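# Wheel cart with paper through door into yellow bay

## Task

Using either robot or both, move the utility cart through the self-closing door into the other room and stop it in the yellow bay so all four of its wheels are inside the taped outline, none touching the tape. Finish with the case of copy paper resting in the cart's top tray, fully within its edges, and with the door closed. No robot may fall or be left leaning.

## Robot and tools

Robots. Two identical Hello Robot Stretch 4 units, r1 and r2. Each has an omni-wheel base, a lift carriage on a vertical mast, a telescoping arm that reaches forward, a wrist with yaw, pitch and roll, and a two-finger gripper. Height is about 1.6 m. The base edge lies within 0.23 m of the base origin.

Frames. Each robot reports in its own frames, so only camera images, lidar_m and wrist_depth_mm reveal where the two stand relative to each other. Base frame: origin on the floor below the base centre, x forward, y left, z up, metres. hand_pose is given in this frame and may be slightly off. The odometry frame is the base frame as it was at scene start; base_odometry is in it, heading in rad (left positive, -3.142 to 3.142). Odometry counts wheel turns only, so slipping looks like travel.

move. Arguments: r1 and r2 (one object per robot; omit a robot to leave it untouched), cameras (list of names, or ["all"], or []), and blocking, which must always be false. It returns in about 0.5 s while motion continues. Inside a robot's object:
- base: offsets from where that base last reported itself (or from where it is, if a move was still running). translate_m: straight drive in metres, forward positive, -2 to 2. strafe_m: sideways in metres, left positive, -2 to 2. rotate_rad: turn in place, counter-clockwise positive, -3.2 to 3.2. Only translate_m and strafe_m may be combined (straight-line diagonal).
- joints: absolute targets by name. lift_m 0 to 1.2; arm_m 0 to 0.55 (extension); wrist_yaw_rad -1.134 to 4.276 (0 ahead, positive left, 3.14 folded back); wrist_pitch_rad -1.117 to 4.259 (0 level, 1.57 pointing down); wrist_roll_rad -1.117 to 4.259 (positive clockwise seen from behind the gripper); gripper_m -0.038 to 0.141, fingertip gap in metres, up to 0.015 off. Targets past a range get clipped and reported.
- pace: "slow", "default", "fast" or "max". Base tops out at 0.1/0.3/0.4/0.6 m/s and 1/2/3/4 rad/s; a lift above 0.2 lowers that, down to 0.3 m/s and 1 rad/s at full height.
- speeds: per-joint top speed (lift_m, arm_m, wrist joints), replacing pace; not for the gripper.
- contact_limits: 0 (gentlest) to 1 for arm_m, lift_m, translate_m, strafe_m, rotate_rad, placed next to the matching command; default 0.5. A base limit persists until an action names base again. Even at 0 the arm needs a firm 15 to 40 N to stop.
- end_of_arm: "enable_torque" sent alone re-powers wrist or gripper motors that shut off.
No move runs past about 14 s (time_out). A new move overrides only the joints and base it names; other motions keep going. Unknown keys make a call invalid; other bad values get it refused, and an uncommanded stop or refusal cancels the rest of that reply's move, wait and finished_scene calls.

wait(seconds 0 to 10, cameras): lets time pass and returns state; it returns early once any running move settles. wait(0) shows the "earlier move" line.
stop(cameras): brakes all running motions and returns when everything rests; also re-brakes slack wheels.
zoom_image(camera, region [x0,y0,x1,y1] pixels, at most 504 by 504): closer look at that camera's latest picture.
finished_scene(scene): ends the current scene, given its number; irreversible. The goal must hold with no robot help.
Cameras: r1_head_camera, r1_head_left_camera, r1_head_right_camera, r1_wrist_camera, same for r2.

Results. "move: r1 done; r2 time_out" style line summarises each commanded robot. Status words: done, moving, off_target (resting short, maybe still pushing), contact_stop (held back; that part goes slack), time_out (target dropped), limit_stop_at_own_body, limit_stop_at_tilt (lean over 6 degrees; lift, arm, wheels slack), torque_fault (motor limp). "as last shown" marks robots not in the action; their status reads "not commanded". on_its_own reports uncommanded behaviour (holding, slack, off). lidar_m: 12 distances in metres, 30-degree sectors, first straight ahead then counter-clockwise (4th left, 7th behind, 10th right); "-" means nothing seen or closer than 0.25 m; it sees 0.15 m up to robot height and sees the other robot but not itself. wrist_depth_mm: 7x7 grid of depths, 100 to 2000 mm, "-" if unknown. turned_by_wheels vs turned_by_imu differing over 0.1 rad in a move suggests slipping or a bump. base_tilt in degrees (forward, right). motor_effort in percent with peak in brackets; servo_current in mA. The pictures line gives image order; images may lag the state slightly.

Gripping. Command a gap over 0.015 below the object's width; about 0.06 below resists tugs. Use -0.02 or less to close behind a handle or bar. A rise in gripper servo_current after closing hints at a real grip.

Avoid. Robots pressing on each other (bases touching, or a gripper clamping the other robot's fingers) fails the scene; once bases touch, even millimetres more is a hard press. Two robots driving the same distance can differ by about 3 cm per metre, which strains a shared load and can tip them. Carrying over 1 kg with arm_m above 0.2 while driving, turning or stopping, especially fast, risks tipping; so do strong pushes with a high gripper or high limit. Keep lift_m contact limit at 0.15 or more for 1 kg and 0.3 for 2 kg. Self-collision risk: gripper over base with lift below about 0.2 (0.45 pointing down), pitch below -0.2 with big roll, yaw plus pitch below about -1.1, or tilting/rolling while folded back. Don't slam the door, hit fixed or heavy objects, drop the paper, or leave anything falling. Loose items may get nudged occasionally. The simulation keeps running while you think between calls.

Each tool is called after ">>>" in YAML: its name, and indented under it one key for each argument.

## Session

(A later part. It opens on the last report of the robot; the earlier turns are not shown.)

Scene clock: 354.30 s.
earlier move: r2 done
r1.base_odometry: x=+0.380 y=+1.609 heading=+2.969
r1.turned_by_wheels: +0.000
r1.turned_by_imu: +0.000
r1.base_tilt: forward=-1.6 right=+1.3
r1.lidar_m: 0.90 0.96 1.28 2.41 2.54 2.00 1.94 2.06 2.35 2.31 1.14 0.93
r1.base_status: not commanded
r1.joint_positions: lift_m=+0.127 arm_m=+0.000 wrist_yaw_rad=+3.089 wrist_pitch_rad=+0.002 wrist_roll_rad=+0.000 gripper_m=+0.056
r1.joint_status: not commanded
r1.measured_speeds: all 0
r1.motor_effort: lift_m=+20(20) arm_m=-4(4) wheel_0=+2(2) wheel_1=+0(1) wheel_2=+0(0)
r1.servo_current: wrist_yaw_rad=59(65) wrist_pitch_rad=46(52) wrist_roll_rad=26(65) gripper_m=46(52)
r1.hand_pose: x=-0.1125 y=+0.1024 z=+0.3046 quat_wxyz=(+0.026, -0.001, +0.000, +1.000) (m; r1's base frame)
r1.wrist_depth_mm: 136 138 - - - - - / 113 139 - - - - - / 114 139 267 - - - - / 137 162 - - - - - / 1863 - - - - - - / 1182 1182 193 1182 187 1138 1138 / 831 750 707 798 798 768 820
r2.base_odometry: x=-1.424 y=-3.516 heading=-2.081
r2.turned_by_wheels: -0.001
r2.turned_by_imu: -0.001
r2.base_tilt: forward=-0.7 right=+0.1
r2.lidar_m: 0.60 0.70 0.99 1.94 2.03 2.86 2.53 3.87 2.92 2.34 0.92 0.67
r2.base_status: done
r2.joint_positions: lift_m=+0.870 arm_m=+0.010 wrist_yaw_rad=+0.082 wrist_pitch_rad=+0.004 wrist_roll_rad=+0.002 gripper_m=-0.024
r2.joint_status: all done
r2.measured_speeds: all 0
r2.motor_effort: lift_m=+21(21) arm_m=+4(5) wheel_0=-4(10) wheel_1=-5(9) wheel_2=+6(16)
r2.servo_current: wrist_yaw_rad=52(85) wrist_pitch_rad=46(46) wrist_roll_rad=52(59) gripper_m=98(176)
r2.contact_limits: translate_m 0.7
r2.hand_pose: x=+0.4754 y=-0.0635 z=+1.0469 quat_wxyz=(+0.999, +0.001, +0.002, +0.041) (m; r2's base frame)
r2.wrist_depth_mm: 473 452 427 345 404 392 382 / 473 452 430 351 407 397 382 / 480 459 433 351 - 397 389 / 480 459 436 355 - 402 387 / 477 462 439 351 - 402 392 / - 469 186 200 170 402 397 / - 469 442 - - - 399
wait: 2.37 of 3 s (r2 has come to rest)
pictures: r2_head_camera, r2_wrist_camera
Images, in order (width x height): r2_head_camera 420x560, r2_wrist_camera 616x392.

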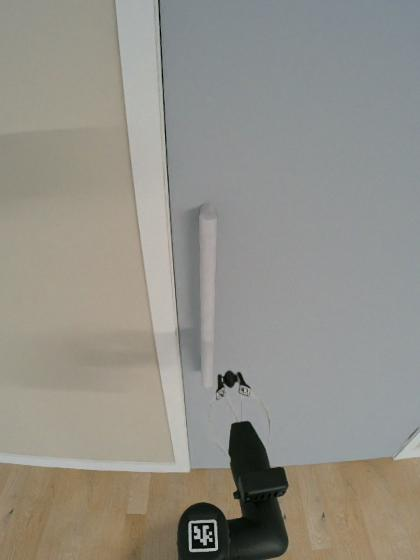

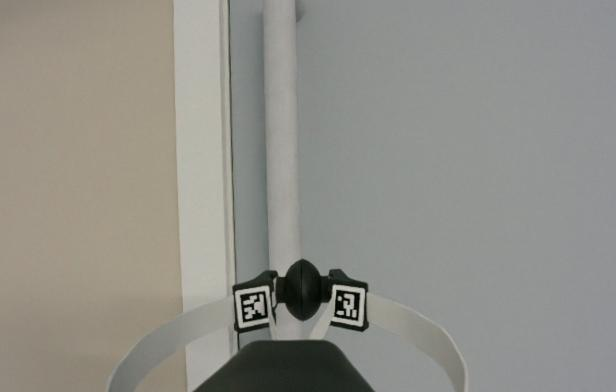

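>>> move:
  blocking: false
  r2: {"joints":{"gripper_m":0.1,"wrist_yaw_rad":0}}

>>> wait:
  seconds: 2

>>> move:
  blocking: false
  r2: {"base":{"translate_m":0.19,"strafe_m":0.04},"pace":"slow","contact_limits":{"translate_m":0.2}}

>>> wait:
  seconds: 4
  cameras: ["r2_wrist_camera","r2_head_camera"]

Scene clock: 361.73 s.
move: r2 moving
r1: as last shown
r1.lidar_m: 0.91 0.99 1.30 2.43 2.57 1.99 1.92 2.08 2.33 2.30 1.14 0.93
r1.motor_effort: lift_m=+20(20) arm_m=-4(4) wheel_0=+1(2) wheel_1=+0(0) wheel_2=+0(0)
r1.servo_current: wrist_yaw_rad=46(65) wrist_pitch_rad=46(46) wrist_roll_rad=52(59) gripper_m=39(46)
r1.wrist_depth_mm: 136 138 - - - - - / 113 139 - - - - - / 114 139 268 - - - - / 137 163 - - - - - / 1983 - - - - - - / 1205 1205 193 1182 187 1160 1118 / 866 759 707 809 798 778 820
r2.base_odometry: x=-1.424 y=-3.516 heading=-2.081
r2.turned_by_wheels: +0.000
r2.turned_by_imu: +0.001
r2.base_tilt: forward=-0.7 right=+0.1
r2.lidar_m: 0.59 0.68 1.00 1.94 2.03 2.85 2.50 3.89 2.91 2.34 0.94 0.69
r2.base_status: not commanded
r2.joint_positions: lift_m=+0.870 arm_m=+0.010 wrist_yaw_rad=+0.003 wrist_pitch_rad=+0.004 wrist_roll_rad=+0.002 gripper_m=+0.002
r2.joint_status: wrist_yaw_rad moving; gripper_m moving
r2.measured_speeds: all 0
r2.motor_effort: lift_m=+21(21) arm_m=+4(5) wheel_0=-4(4) wheel_1=-5(6) wheel_2=+6(6)
r2.servo_current: wrist_yaw_rad=52(65) wrist_pitch_rad=39(46) wrist_roll_rad=33(59) gripper_m=78(104)
r2.contact_limits: translate_m 0.7
r2.hand_pose: x=+0.4695 y=-0.0866 z=+1.0469 quat_wxyz=(+1.000, +0.001, +0.002, +0.001) (m; r2's base frame)
r2.wrist_depth_mm: 449 436 421 - - - 402 / 449 439 424 - - - 410 / 449 442 424 - - - - / 455 449 430 - - - - / 455 449 430 - - - - / 459 452 186 193 175 - - / 462 452 - - - - -
pictures: none

Scene clock: 363.20 s.
earlier move: r2 done
r1.base_odometry: x=+0.380 y=+1.609 heading=+2.969
r1.turned_by_wheels: +0.000
r1.turned_by_imu: +0.000
r1.base_tilt: forward=-1.6 right=+1.3
r1.lidar_m: 0.91 0.98 1.28 2.40 2.56 1.99 1.93 2.07 2.34 2.29 1.17 0.94
r1.base_status: not commanded
r1.joint_positions: lift_m=+0.127 arm_m=+0.000 wrist_yaw_rad=+3.089 wrist_pitch_rad=+0.002 wrist_roll_rad=+0.000 gripper_m=+0.056
r1.joint_status: not commanded
r1.measured_speeds: all 0
r1.motor_effort: lift_m=+20(20) arm_m=-4(4) wheel_0=+2(2) wheel_1=+0(1) wheel_2=+0(0)
r1.servo_current: wrist_yaw_rad=65(65) wrist_pitch_rad=39(46) wrist_roll_rad=52(65) gripper_m=39(46)
r1.hand_pose: x=-0.1125 y=+0.1024 z=+0.3046 quat_wxyz=(+0.026, -0.001, +0.000, +1.000) (m; r1's base frame)
r1.wrist_depth_mm: 136 138 - - - - - / 113 139 - - - - - / 114 139 268 - - - - / 137 163 - - - - - / 1921 - - - - - - / 1182 1229 193 1182 187 1160 1138 / 842 741 715 798 798 778 820
r2.base_odometry: x=-1.424 y=-3.516 heading=-2.081
r2.turned_by_wheels: +0.000
r2.turned_by_imu: +0.000
r2.base_tilt: forward=-0.7 right=+0.1
r2.lidar_m: 0.58 0.69 1.03 1.93 2.05 2.86 2.52 3.86 2.92 2.33 0.95 0.69
r2.base_status: not commanded
r2.joint_positions: lift_m=+0.870 arm_m=+0.010 wrist_yaw_rad=+0.003 wrist_pitch_rad=+0.004 wrist_roll_rad=+0.002 gripper_m=+0.100
r2.joint_status: all done
r2.measured_speeds: all 0
r2.motor_effort: lift_m=+21(21) arm_m=+4(5) wheel_0=-3(4) wheel_1=-5(6) wheel_2=+6(6)
r2.servo_current: wrist_yaw_rad=52(65) wrist_pitch_rad=46(46) wrist_roll_rad=39(59) gripper_m=52(117)
r2.contact_limits: translate_m 0.7
r2.hand_pose: x=+0.4695 y=-0.0866 z=+1.0469 quat_wxyz=(+1.000, +0.001, +0.002, +0.001) (m; r2's base frame)
r2.wrist_depth_mm: 445 439 418 - - - 404 / 445 442 421 - - - 404 / 452 442 424 - - - - / 452 449 427 - - - - / 459 449 357 - - - - / 459 452 193 - 185 - - / 462 455 439 - - - -
wait: 1.47 of 2 s (r2 has come to rest)
pictures: none

Scene clock: 363.70 s.
move: r2 moving
r1: as last shown
r1.lidar_m: 0.91 0.97 1.26 2.41 2.58 1.95 1.92 2.07 2.36 2.28 1.16 0.93
r1.motor_effort: lift_m=+20(20) arm_m=-4(4) wheel_0=+1(2) wheel_1=+0(1) wheel_2=+0(0)
r1.servo_current: wrist_yaw_rad=46(65) wrist_pitch_rad=52(52) wrist_roll_rad=52(65) gripper_m=46(46)
r1.wrist_depth_mm: 136 139 - - - - - / 113 139 - - - - - / 114 139 270 - - - - / 137 163 - - - - - / 1921 - - - - - - / 1205 1160 193 1205 187 1160 1098 / 854 759 715 798 798 768 820
r2.base_odometry: x=-1.427 y=-3.527 heading=-2.080
r2.turned_by_wheels: +0.000
r2.turned_by_imu: +0.000
r2.base_tilt: forward=-0.7 right=+0.1
r2.lidar_m: 0.55 0.70 1.00 1.92 2.04 2.86 2.55 3.89 2.89 2.30 0.91 0.69
r2.base_status: translate_m moving; strafe_m moving
r2.joint_positions: lift_m=+0.870 arm_m=+0.010 wrist_yaw_rad=+0.003 wrist_pitch_rad=+0.004 wrist_roll_rad=+0.002 gripper_m=+0.100
r2.joint_status: not commanded
r2.measured_speeds: translate_m=+0.048 strafe_m=+0.010 rotate_rad=+0.002 lift_m=+0.000 arm_m=+0.000 wrist_yaw_rad=+0.000 wrist_pitch_rad=+0.000 wrist_roll_rad=+0.000
r2.motor_effort: lift_m=+21(21) arm_m=+4(5) wheel_0=+1(7) wheel_1=+8(8) wheel_2=-8(10)
r2.servo_current: wrist_yaw_rad=39(59) wrist_pitch_rad=46(46) wrist_roll_rad=59(59) gripper_m=59(59)
r2.contact_limits: translate_m 0.2
r2.hand_pose: x=+0.4695 y=-0.0866 z=+1.0469 quat_wxyz=(+1.000, +0.001, +0.002, +0.001) (m; r2's base frame)
r2.wrist_depth_mm: 430 430 343 - 407 399 394 / 436 433 413 - - 404 397 / 439 433 413 - - 404 402 / 445 436 418 - - 402 399 / 442 436 345 - - - 407 / 449 442 193 - 185 - 407 / 449 442 427 - - - -
pictures: none

Scene clock: 366.40 s.
earlier move: r2 done
r1.base_odometry: x=+0.380 y=+1.609 heading=+2.969
r1.turned_by_wheels: +0.000
r1.turned_by_imu: +0.000
r1.base_tilt: forward=-1.6 right=+1.3
r1.lidar_m: 0.89 0.98 1.27 2.40 2.56 1.99 1.92 2.09 2.36 2.29 1.14 0.95
r1.base_status: not commanded
r1.joint_positions: lift_m=+0.127 arm_m=+0.000 wrist_yaw_rad=+3.089 wrist_pitch_rad=+0.002 wrist_roll_rad=+0.000 gripper_m=+0.056
r1.joint_status: not commanded
r1.measured_speeds: all 0
r1.motor_effort: lift_m=+20(20) arm_m=-4(4) wheel_0=+2(2) wheel_1=+0(1) wheel_2=+0(0)
r1.servo_current: wrist_yaw_rad=26(65) wrist_pitch_rad=39(52) wrist_roll_rad=46(72) gripper_m=39(52)
r1.hand_pose: x=-0.1125 y=+0.1024 z=+0.3046 quat_wxyz=(+0.026, -0.001, +0.000, +1.000) (m; r1's base frame)
r1.wrist_depth_mm: 136 138 - - - - - / 113 139 - - - - - / 114 139 267 - - - - / 137 163 - - - - - / 1983 - - - - - - / 1205 1160 194 1182 188 1182 1118 / 854 750 715 809 798 778 809
r2.base_odometry: x=-1.481 y=-3.701 heading=-2.080
r2.turned_by_wheels: +0.000
r2.turned_by_imu: +0.000
r2.base_tilt: forward=-0.7 right=+0.1
r2.lidar_m: 0.42 0.49 0.75 1.89 1.98 2.78 2.71 3.94 2.93 1.70 0.69 0.50
r2.base_status: done
r2.joint_positions: lift_m=+0.870 arm_m=+0.010 wrist_yaw_rad=+0.001 wrist_pitch_rad=+0.004 wrist_roll_rad=+0.002 gripper_m=+0.100
r2.joint_status: not commanded
r2.measured_speeds: all 0
r2.motor_effort: lift_m=+21(21) arm_m=+5(5) wheel_0=+7(8) wheel_1=+5(8) wheel_2=-10(10)
r2.servo_current: wrist_yaw_rad=46(59) wrist_pitch_rad=39(46) wrist_roll_rad=46(59) gripper_m=46(59)
r2.contact_limits: translate_m 0.2
r2.hand_pose: x=+0.4693 y=-0.0871 z=+1.0469 quat_wxyz=(+1.000, +0.001, +0.002, +0.000) (m; r2's base frame)
r2.wrist_depth_mm: 251 236 169 241 238 235 231 / 254 238 247 242 240 236 233 / 254 238 172 244 241 237 236 / 257 241 250 245 242 239 236 / 259 242 225 246 243 240 238 / 260 243 190 249 195 241 239 / 263 246 255 - 247 243 239
wait: 2.70 of 4 s (r2 has come to rest)
pictures: r2_head_camera, r2_wrist_camera
Images, in order (width x height): r2_head_camera 420x560, r2_wrist_camera 616x392.

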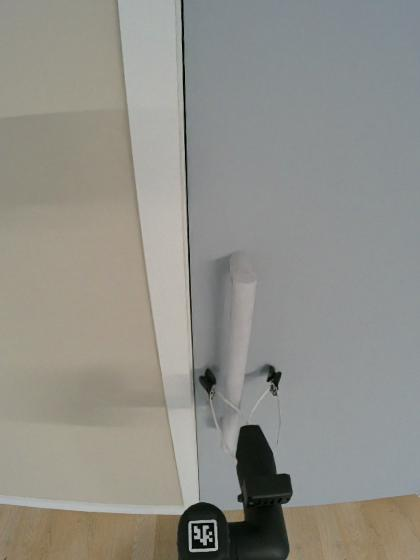

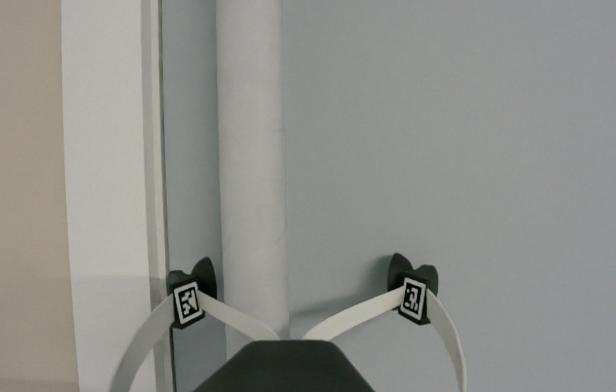

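>>> move:
  blocking: false
  r2: {"base":{"translate_m":0.015,"strafe_m":0.025},"pace":"slow","contact_limits":{"translate_m":0.2}}

>>> wait:
  seconds: 2
  cameras: ["r2_wrist_camera"]

>>> move:
  blocking: false
  r2: {"joints":{"gripper_m":-0.03}}

>>> wait:
  seconds: 2
  cameras: ["r2_wrist_camera","r2_head_camera"]

Scene clock: 372.20 s.
move: r2 moving
r1: as last shown
r1.lidar_m: 0.91 0.98 1.27 2.41 2.55 1.99 1.94 2.09 2.35 2.29 1.14 0.95
r1.motor_effort: lift_m=+20(20) arm_m=-4(4) wheel_0=+1(2) wheel_1=+0(0) wheel_2=+0(0)
r1.servo_current: wrist_yaw_rad=52(59) wrist_pitch_rad=46(46) wrist_roll_rad=26(59) gripper_m=39(39)
r1.wrist_depth_mm: 136 138 - - - - - / 113 139 - - - - - / 114 139 266 - - - - / 137 163 - - - - - / 1921 - - - - - - / 1205 1182 193 1205 187 1160 1118 / 842 759 707 788 788 778 820
r2.base_odometry: x=-1.475 y=-3.711 heading=-2.081
r2.turned_by_wheels: -0.001
r2.turned_by_imu: +0.000
r2.base_tilt: forward=-0.8 right=+0.1
r2.lidar_m: 0.42 0.51 0.73 1.87 2.00 2.78 2.73 3.94 2.96 1.69 0.69 0.50
r2.base_status: translate_m moving; strafe_m moving
r2.joint_positions: lift_m=+0.870 arm_m=+0.010 wrist_yaw_rad=-0.006 wrist_pitch_rad=+0.004 wrist_roll_rad=+0.002 gripper_m=+0.100
r2.joint_status: not commanded
r2.measured_speeds: translate_m=+0.025 strafe_m=+0.042 rotate_rad=-0.002 lift_m=+0.000 arm_m=+0.000 wrist_yaw_rad=-0.027 wrist_pitch_rad=+0.000 wrist_roll_rad=+0.000
r2.motor_effort: lift_m=+21(21) arm_m=+5(5) wheel_0=-7(8) wheel_1=+8(9) wheel_2=-15(15)
r2.servo_current: wrist_yaw_rad=46(52) wrist_pitch_rad=39(46) wrist_roll_rad=46(59) gripper_m=52(59)
r2.contact_limits: translate_m 0.2
r2.hand_pose: x=+0.4687 y=-0.0891 z=+1.0469 quat_wxyz=(+1.000, +0.001, +0.002, -0.003) (m; r2's base frame)
r2.wrist_depth_mm: 245 231 239 237 235 235 231 / 246 232 243 239 236 235 232 / 249 233 244 240 238 236 234 / 250 234 245 243 241 237 235 / 251 236 224 242 242 239 236 / 253 236 189 175 211 239 238 / 255 238 251 - 245 242 241
pictures: none

Scene clock: 373.30 s.
earlier move: r2 contact_stop
r1.base_odometry: x=+0.380 y=+1.609 heading=+2.969
r1.turned_by_wheels: +0.000
r1.turned_by_imu: +0.000
r1.base_tilt: forward=-1.6 right=+1.3
r1.lidar_m: 0.91 0.96 1.28 2.41 2.56 1.99 1.92 2.06 2.37 2.27 1.17 0.93
r1.base_status: not commanded
r1.joint_positions: lift_m=+0.127 arm_m=+0.000 wrist_yaw_rad=+3.089 wrist_pitch_rad=+0.002 wrist_roll_rad=+0.000 gripper_m=+0.056
r1.joint_status: not commanded
r1.measured_speeds: all 0
r1.motor_effort: lift_m=+20(20) arm_m=-4(4) wheel_0=+2(2) wheel_1=+0(1) wheel_2=+0(0)
r1.servo_current: wrist_yaw_rad=59(65) wrist_pitch_rad=46(52) wrist_roll_rad=46(65) gripper_m=33(46)
r1.hand_pose: x=-0.1125 y=+0.1024 z=+0.3046 quat_wxyz=(+0.026, -0.001, +0.000, +1.000) (m; r1's base frame)
r1.wrist_depth_mm: 136 138 - - - - - / 113 139 - - - - - / 114 139 267 - - - - / 137 162 - - - - - / 1921 - - - - - - / 1205 1182 193 1182 187 1160 1138 / 866 750 707 809 798 778 809
r2.base_odometry: x=-1.462 y=-3.716 heading=-2.113
r2.turned_by_wheels: -0.032
r2.turned_by_imu: -0.032
r2.base_tilt: forward=-0.7 right=+0.1
r2.lidar_m: 0.40 0.48 0.69 1.87 1.93 2.67 2.74 4.11 3.00 1.91 0.69 0.49
r2.base_status: translate_m contact_stop (by the wheels' count: +0.004 of +0.015); strafe_m contact_stop (by the wheels' count: +0.024 of +0.025)
r2.joint_positions: lift_m=+0.870 arm_m=+0.010 wrist_yaw_rad=-0.003 wrist_pitch_rad=+0.004 wrist_roll_rad=+0.002 gripper_m=+0.100
r2.joint_status: not commanded
r2.measured_speeds: all 0
r2.on_its_own: the wheels are slack since a contact_stop
r2.motor_effort: lift_m=+21(21) arm_m=+5(5) wheel_0=+0(8) wheel_1=+0(9) wheel_2=+0(21)
r2.servo_current: wrist_yaw_rad=39(91) wrist_pitch_rad=46(46) wrist_roll_rad=52(59) gripper_m=52(59)
r2.contact_limits: translate_m 0.2
r2.hand_pose: x=+0.4690 y=-0.0883 z=+1.0469 quat_wxyz=(+1.000, +0.001, +0.002, -0.001) (m; r2's base frame)
r2.wrist_depth_mm: 245 231 243 240 238 237 236 / 248 232 243 241 241 239 236 / 249 234 245 243 241 240 238 / 251 236 247 245 243 241 240 / 252 236 248 178 245 243 242 / 254 239 194 169 196 245 244 / 255 239 253 - 248 245 245
wait: 1.10 of 2 s (r2 has come to rest)
pictures: r2_wrist_camera
Images, in order (width x height): r2_wrist_camera 616x392.

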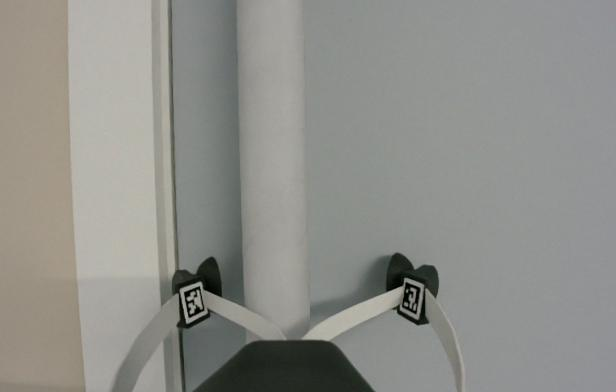

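not run: a stop that you did not command came earlier in this reply.

not run: a stop that you did not command came earlier in this reply.

>>> move:
  blocking: false
  r2: {"joints":{"gripper_m":-0.03}}

>>> wait:
  seconds: 2
  cameras: ["r2_wrist_camera","r2_head_camera"]

Scene clock: 377.43 s.
move: r2 moving
r1: as last shown
r1.lidar_m: 0.92 0.98 1.32 2.41 2.55 1.98 1.93 2.07 2.36 2.27 1.16 0.94
r1.motor_effort: lift_m=+20(20) arm_m=-4(4) wheel_0=+2(2) wheel_1=+0(0) wheel_2=+0(0)
r1.servo_current: wrist_yaw_rad=59(65) wrist_pitch_rad=39(46) wrist_roll_rad=26(59) gripper_m=46(46)
r1.wrist_depth_mm: 136 138 - - - - - / 113 139 - - - - - / 114 139 268 - - - - / 137 162 - - - - - / - - - - - - - / 1182 1182 193 1182 187 1138 1118 / 842 750 715 809 798 778 831
r2.base_odometry: x=-1.462 y=-3.716 heading=-2.113
r2.turned_by_wheels: +0.000
r2.turned_by_imu: +0.000
r2.base_tilt: forward=-0.7 right=+0.0
r2.lidar_m: 0.42 0.52 0.69 1.83 1.96 2.67 2.73 4.10 3.01 1.89 0.71 0.47
r2.base_status: not commanded
r2.joint_positions: lift_m=+0.870 arm_m=+0.010 wrist_yaw_rad=-0.003 wrist_pitch_rad=+0.004 wrist_roll_rad=+0.002 gripper_m=+0.083
r2.joint_status: gripper_m moving
r2.measured_speeds: all 0
r2.on_its_own: the wheels are slack since a contact_stop
r2.motor_effort: lift_m=+21(21) arm_m=+5(5) wheel_0=+0(1) wheel_1=+0(1) wheel_2=+0(1)
r2.servo_current: wrist_yaw_rad=46(52) wrist_pitch_rad=39(46) wrist_roll_rad=46(52) gripper_m=124(124)
r2.contact_limits: translate_m 0.2
r2.hand_pose: x=+0.4690 y=-0.0883 z=+1.0469 quat_wxyz=(+1.000, +0.001, +0.002, -0.001) (m; r2's base frame)
r2.wrist_depth_mm: 246 230 243 240 239 237 237 / 246 233 244 241 241 239 238 / 247 235 246 243 242 240 239 / 250 236 248 244 244 242 241 / 252 236 247 247 245 245 242 / 253 238 193 170 196 245 243 / 254 239 252 - 248 247 245
pictures: none

Scene clock: 378.93 s.
earlier move: r2 done
r1.base_odometry: x=+0.380 y=+1.609 heading=+2.969
r1.turned_by_wheels: +0.000
r1.turned_by_imu: +0.000
r1.base_tilt: forward=-1.6 right=+1.3
r1.lidar_m: 0.92 0.96 1.28 2.41 2.54 1.98 1.92 2.09 2.37 2.29 1.15 0.93
r1.base_status: not commanded
r1.joint_positions: lift_m=+0.127 arm_m=+0.000 wrist_yaw_rad=+3.089 wrist_pitch_rad=+0.002 wrist_roll_rad=+0.000 gripper_m=+0.056
r1.joint_status: not commanded
r1.measured_speeds: all 0
r1.motor_effort: lift_m=+20(20) arm_m=-4(4) wheel_0=+2(2) wheel_1=+0(1) wheel_2=+0(0)
r1.servo_current: wrist_yaw_rad=52(72) wrist_pitch_rad=39(52) wrist_roll_rad=52(72) gripper_m=33(46)
r1.hand_pose: x=-0.1125 y=+0.1024 z=+0.3046 quat_wxyz=(+0.026, -0.001, +0.000, +1.000) (m; r1's base frame)
r1.wrist_depth_mm: 136 138 - - - - - / 113 139 - - - - - / 114 140 267 - - - - / 137 163 - - - - - / 1983 - - - - - - / 1182 1182 193 1182 187 1160 1138 / 842 750 707 798 788 778 820
r2.base_odometry: x=-1.461 y=-3.716 heading=-2.111
r2.turned_by_wheels: +0.002
r2.turned_by_imu: +0.002
r2.base_tilt: forward=-0.7 right=+0.1
r2.lidar_m: 0.41 0.49 0.71 1.86 1.96 2.67 2.73 4.09 2.99 1.87 0.71 0.50
r2.base_status: not commanded
r2.joint_positions: lift_m=+0.870 arm_m=+0.010 wrist_yaw_rad=+0.004 wrist_pitch_rad=+0.004 wrist_roll_rad=+0.002 gripper_m=-0.029
r2.joint_status: all done
r2.measured_speeds: all 0
r2.on_its_own: the wheels are slack since a contact_stop
r2.motor_effort: lift_m=+21(21) arm_m=+5(5) wheel_0=+0(1) wheel_1=+0(1) wheel_2=+0(1)
r2.servo_current: wrist_yaw_rad=52(59) wrist_pitch_rad=46(46) wrist_roll_rad=52(65) gripper_m=111(176)
r2.contact_limits: translate_m 0.2
r2.hand_pose: x=+0.4696 y=-0.0863 z=+1.0469 quat_wxyz=(+1.000, +0.001, +0.002, +0.002) (m; r2's base frame)
r2.wrist_depth_mm: 248 232 242 163 236 234 229 / 250 233 245 163 237 234 231 / 251 235 245 164 239 236 235 / 253 236 247 164 240 236 235 / 254 237 248 166 242 238 236 / 256 238 186 166 179 241 237 / 258 239 252 - 244 239 239
wait: 1.50 of 2 s (r2 has come to rest)
pictures: r2_head_camera, r2_wrist_camera
Images, in order (width x height): r2_head_camera 420x560, r2_wrist_camera 616x392.

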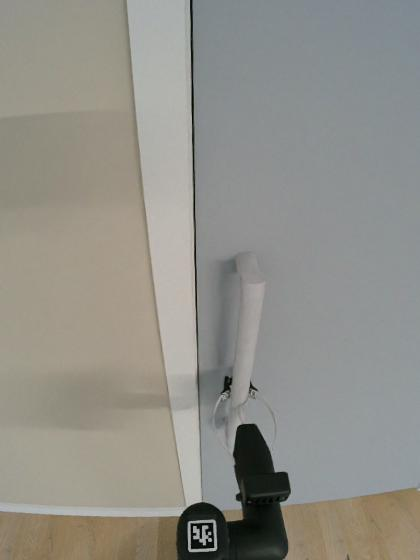

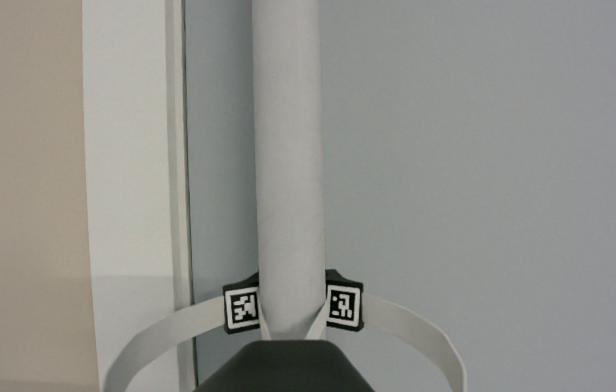

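>>> move:
  blocking: false
  r2: {"base":{"translate_m":-0.154,"strafe_m":-0.03},"joints":{"wrist_yaw_rad":0.085},"speeds":{"wrist_yaw_rad":0.06},"pace":"slow","contact_limits":{"translate_m":0.7}}

>>> wait:
  seconds: 3
  cameras: ["r2_wrist_camera","r2_head_camera"]

Scene clock: 384.90 s.
move: r2 moving
r1: as last shown
r1.lidar_m: 0.90 0.98 1.31 2.40 2.56 2.00 1.93 2.09 2.36 2.29 1.16 0.95
r1.motor_effort: lift_m=+20(20) arm_m=-4(4) wheel_0=+1(2) wheel_1=+0(0) wheel_2=+0(0)
r1.servo_current: wrist_yaw_rad=39(65) wrist_pitch_rad=33(46) wrist_roll_rad=59(59) gripper_m=33(46)
r1.wrist_depth_mm: 136 139 - - - - - / 113 139 - - - - - / 114 139 267 - - - - / 137 163 - - - - - / 1983 - - - - - - / 1182 1160 193 1205 187 1160 1138 / 842 750 707 798 788 778 798
r2.base_odometry: x=-1.457 y=-3.704 heading=-2.110
r2.turned_by_wheels: +0.000
r2.turned_by_imu: +0.000
r2.base_tilt: forward=-0.6 right=+0.1
r2.lidar_m: 0.38 0.50 0.71 1.86 1.96 2.69 2.72 4.11 3.00 1.89 0.70 0.49
r2.base_status: translate_m moving; strafe_m moving
r2.joint_positions: lift_m=+0.870 arm_m=+0.010 wrist_yaw_rad=+0.031 wrist_pitch_rad=+0.004 wrist_roll_rad=+0.002 gripper_m=-0.029
r2.joint_status: wrist_yaw_rad moving
r2.measured_speeds: translate_m=-0.051 strafe_m=-0.009 rotate_rad=-0.002 lift_m=+0.000 arm_m=+0.000 wrist_yaw_rad=+0.038 wrist_pitch_rad=+0.000 wrist_roll_rad=+0.000
r2.motor_effort: lift_m=+21(21) arm_m=-4(5) wheel_0=-4(11) wheel_1=-9(10) wheel_2=+21(22)
r2.servo_current: wrist_yaw_rad=72(91) wrist_pitch_rad=39(46) wrist_roll_rad=52(59) gripper_m=104(111)
r2.contact_limits: translate_m 0.7
r2.hand_pose: x=+0.4719 y=-0.0784 z=+1.0469 quat_wxyz=(+1.000, +0.001, +0.002, +0.016) (m; r2's base frame)
r2.wrist_depth_mm: 259 242 245 162 237 234 229 / 262 243 246 163 238 234 230 / 264 244 248 164 239 235 231 / 265 246 249 167 240 236 234 / 267 248 252 167 243 238 235 / 270 251 186 167 180 238 236 / 270 253 255 - 245 - 239
pictures: none

Scene clock: 387.23 s.
earlier move: r2 done
r1.base_odometry: x=+0.380 y=+1.609 heading=+2.969
r1.turned_by_wheels: +0.000
r1.turned_by_imu: +0.000
r1.base_tilt: forward=-1.6 right=+1.3
r1.lidar_m: 0.98 1.00 1.27 2.42 2.55 1.99 1.93 2.08 2.36 2.29 1.16 0.95
r1.base_status: not commanded
r1.joint_positions: lift_m=+0.127 arm_m=+0.000 wrist_yaw_rad=+3.089 wrist_pitch_rad=+0.002 wrist_roll_rad=+0.000 gripper_m=+0.056
r1.joint_status: not commanded
r1.measured_speeds: all 0
r1.motor_effort: lift_m=+20(20) arm_m=-4(4) wheel_0=+1(2) wheel_1=+0(1) wheel_2=+0(0)
r1.servo_current: wrist_yaw_rad=39(72) wrist_pitch_rad=52(52) wrist_roll_rad=52(72) gripper_m=46(46)
r1.hand_pose: x=-0.1125 y=+0.1024 z=+0.3046 quat_wxyz=(+0.026, -0.001, +0.000, +1.000) (m; r1's base frame)
r1.wrist_depth_mm: 136 138 - - - - - / 113 139 - - - - - / 114 139 268 - - - - / 137 162 - - - - - / 1983 - - - - - - / 1182 1182 194 1229 188 1160 1118 / 866 750 715 809 798 778 809
r2.base_odometry: x=-1.408 y=-3.569 heading=-2.111
r2.turned_by_wheels: +0.000
r2.turned_by_imu: +0.000
r2.base_tilt: forward=-0.6 right=+0.1
r2.lidar_m: 0.40 0.65 0.93 1.89 1.99 2.74 2.58 4.07 2.95 2.47 0.81 0.51
r2.base_status: done
r2.joint_positions: lift_m=+0.870 arm_m=+0.010 wrist_yaw_rad=+0.087 wrist_pitch_rad=+0.004 wrist_roll_rad=+0.002 gripper_m=-0.029
r2.joint_status: all done
r2.measured_speeds: all 0
r2.motor_effort: lift_m=+21(21) arm_m=-4(5) wheel_0=-8(13) wheel_1=-9(11) wheel_2=+13(23)
r2.servo_current: wrist_yaw_rad=39(91) wrist_pitch_rad=46(46) wrist_roll_rad=52(59) gripper_m=111(111)
r2.contact_limits: translate_m 0.7
r2.hand_pose: x=+0.4758 y=-0.0621 z=+1.0469 quat_wxyz=(+0.999, +0.001, +0.002, +0.043) (m; r2's base frame)
r2.wrist_depth_mm: 421 407 240 163 242 244 245 / 424 413 242 164 244 244 246 / 430 415 243 165 245 247 247 / 427 415 244 165 246 248 248 / 430 415 245 168 249 249 251 / 439 421 185 167 180 250 252 / 442 427 248 - 251 252 254
wait: 2.33 of 3 s (r2 has come to rest)
pictures: r2_head_camera, r2_wrist_camera
Images, in order (width x height): r2_head_camera 420x560, r2_wrist_camera 616x392.

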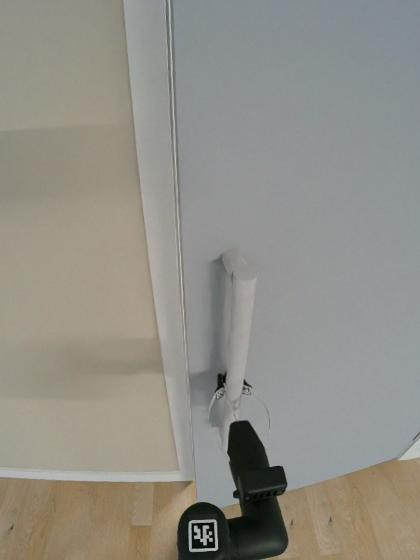

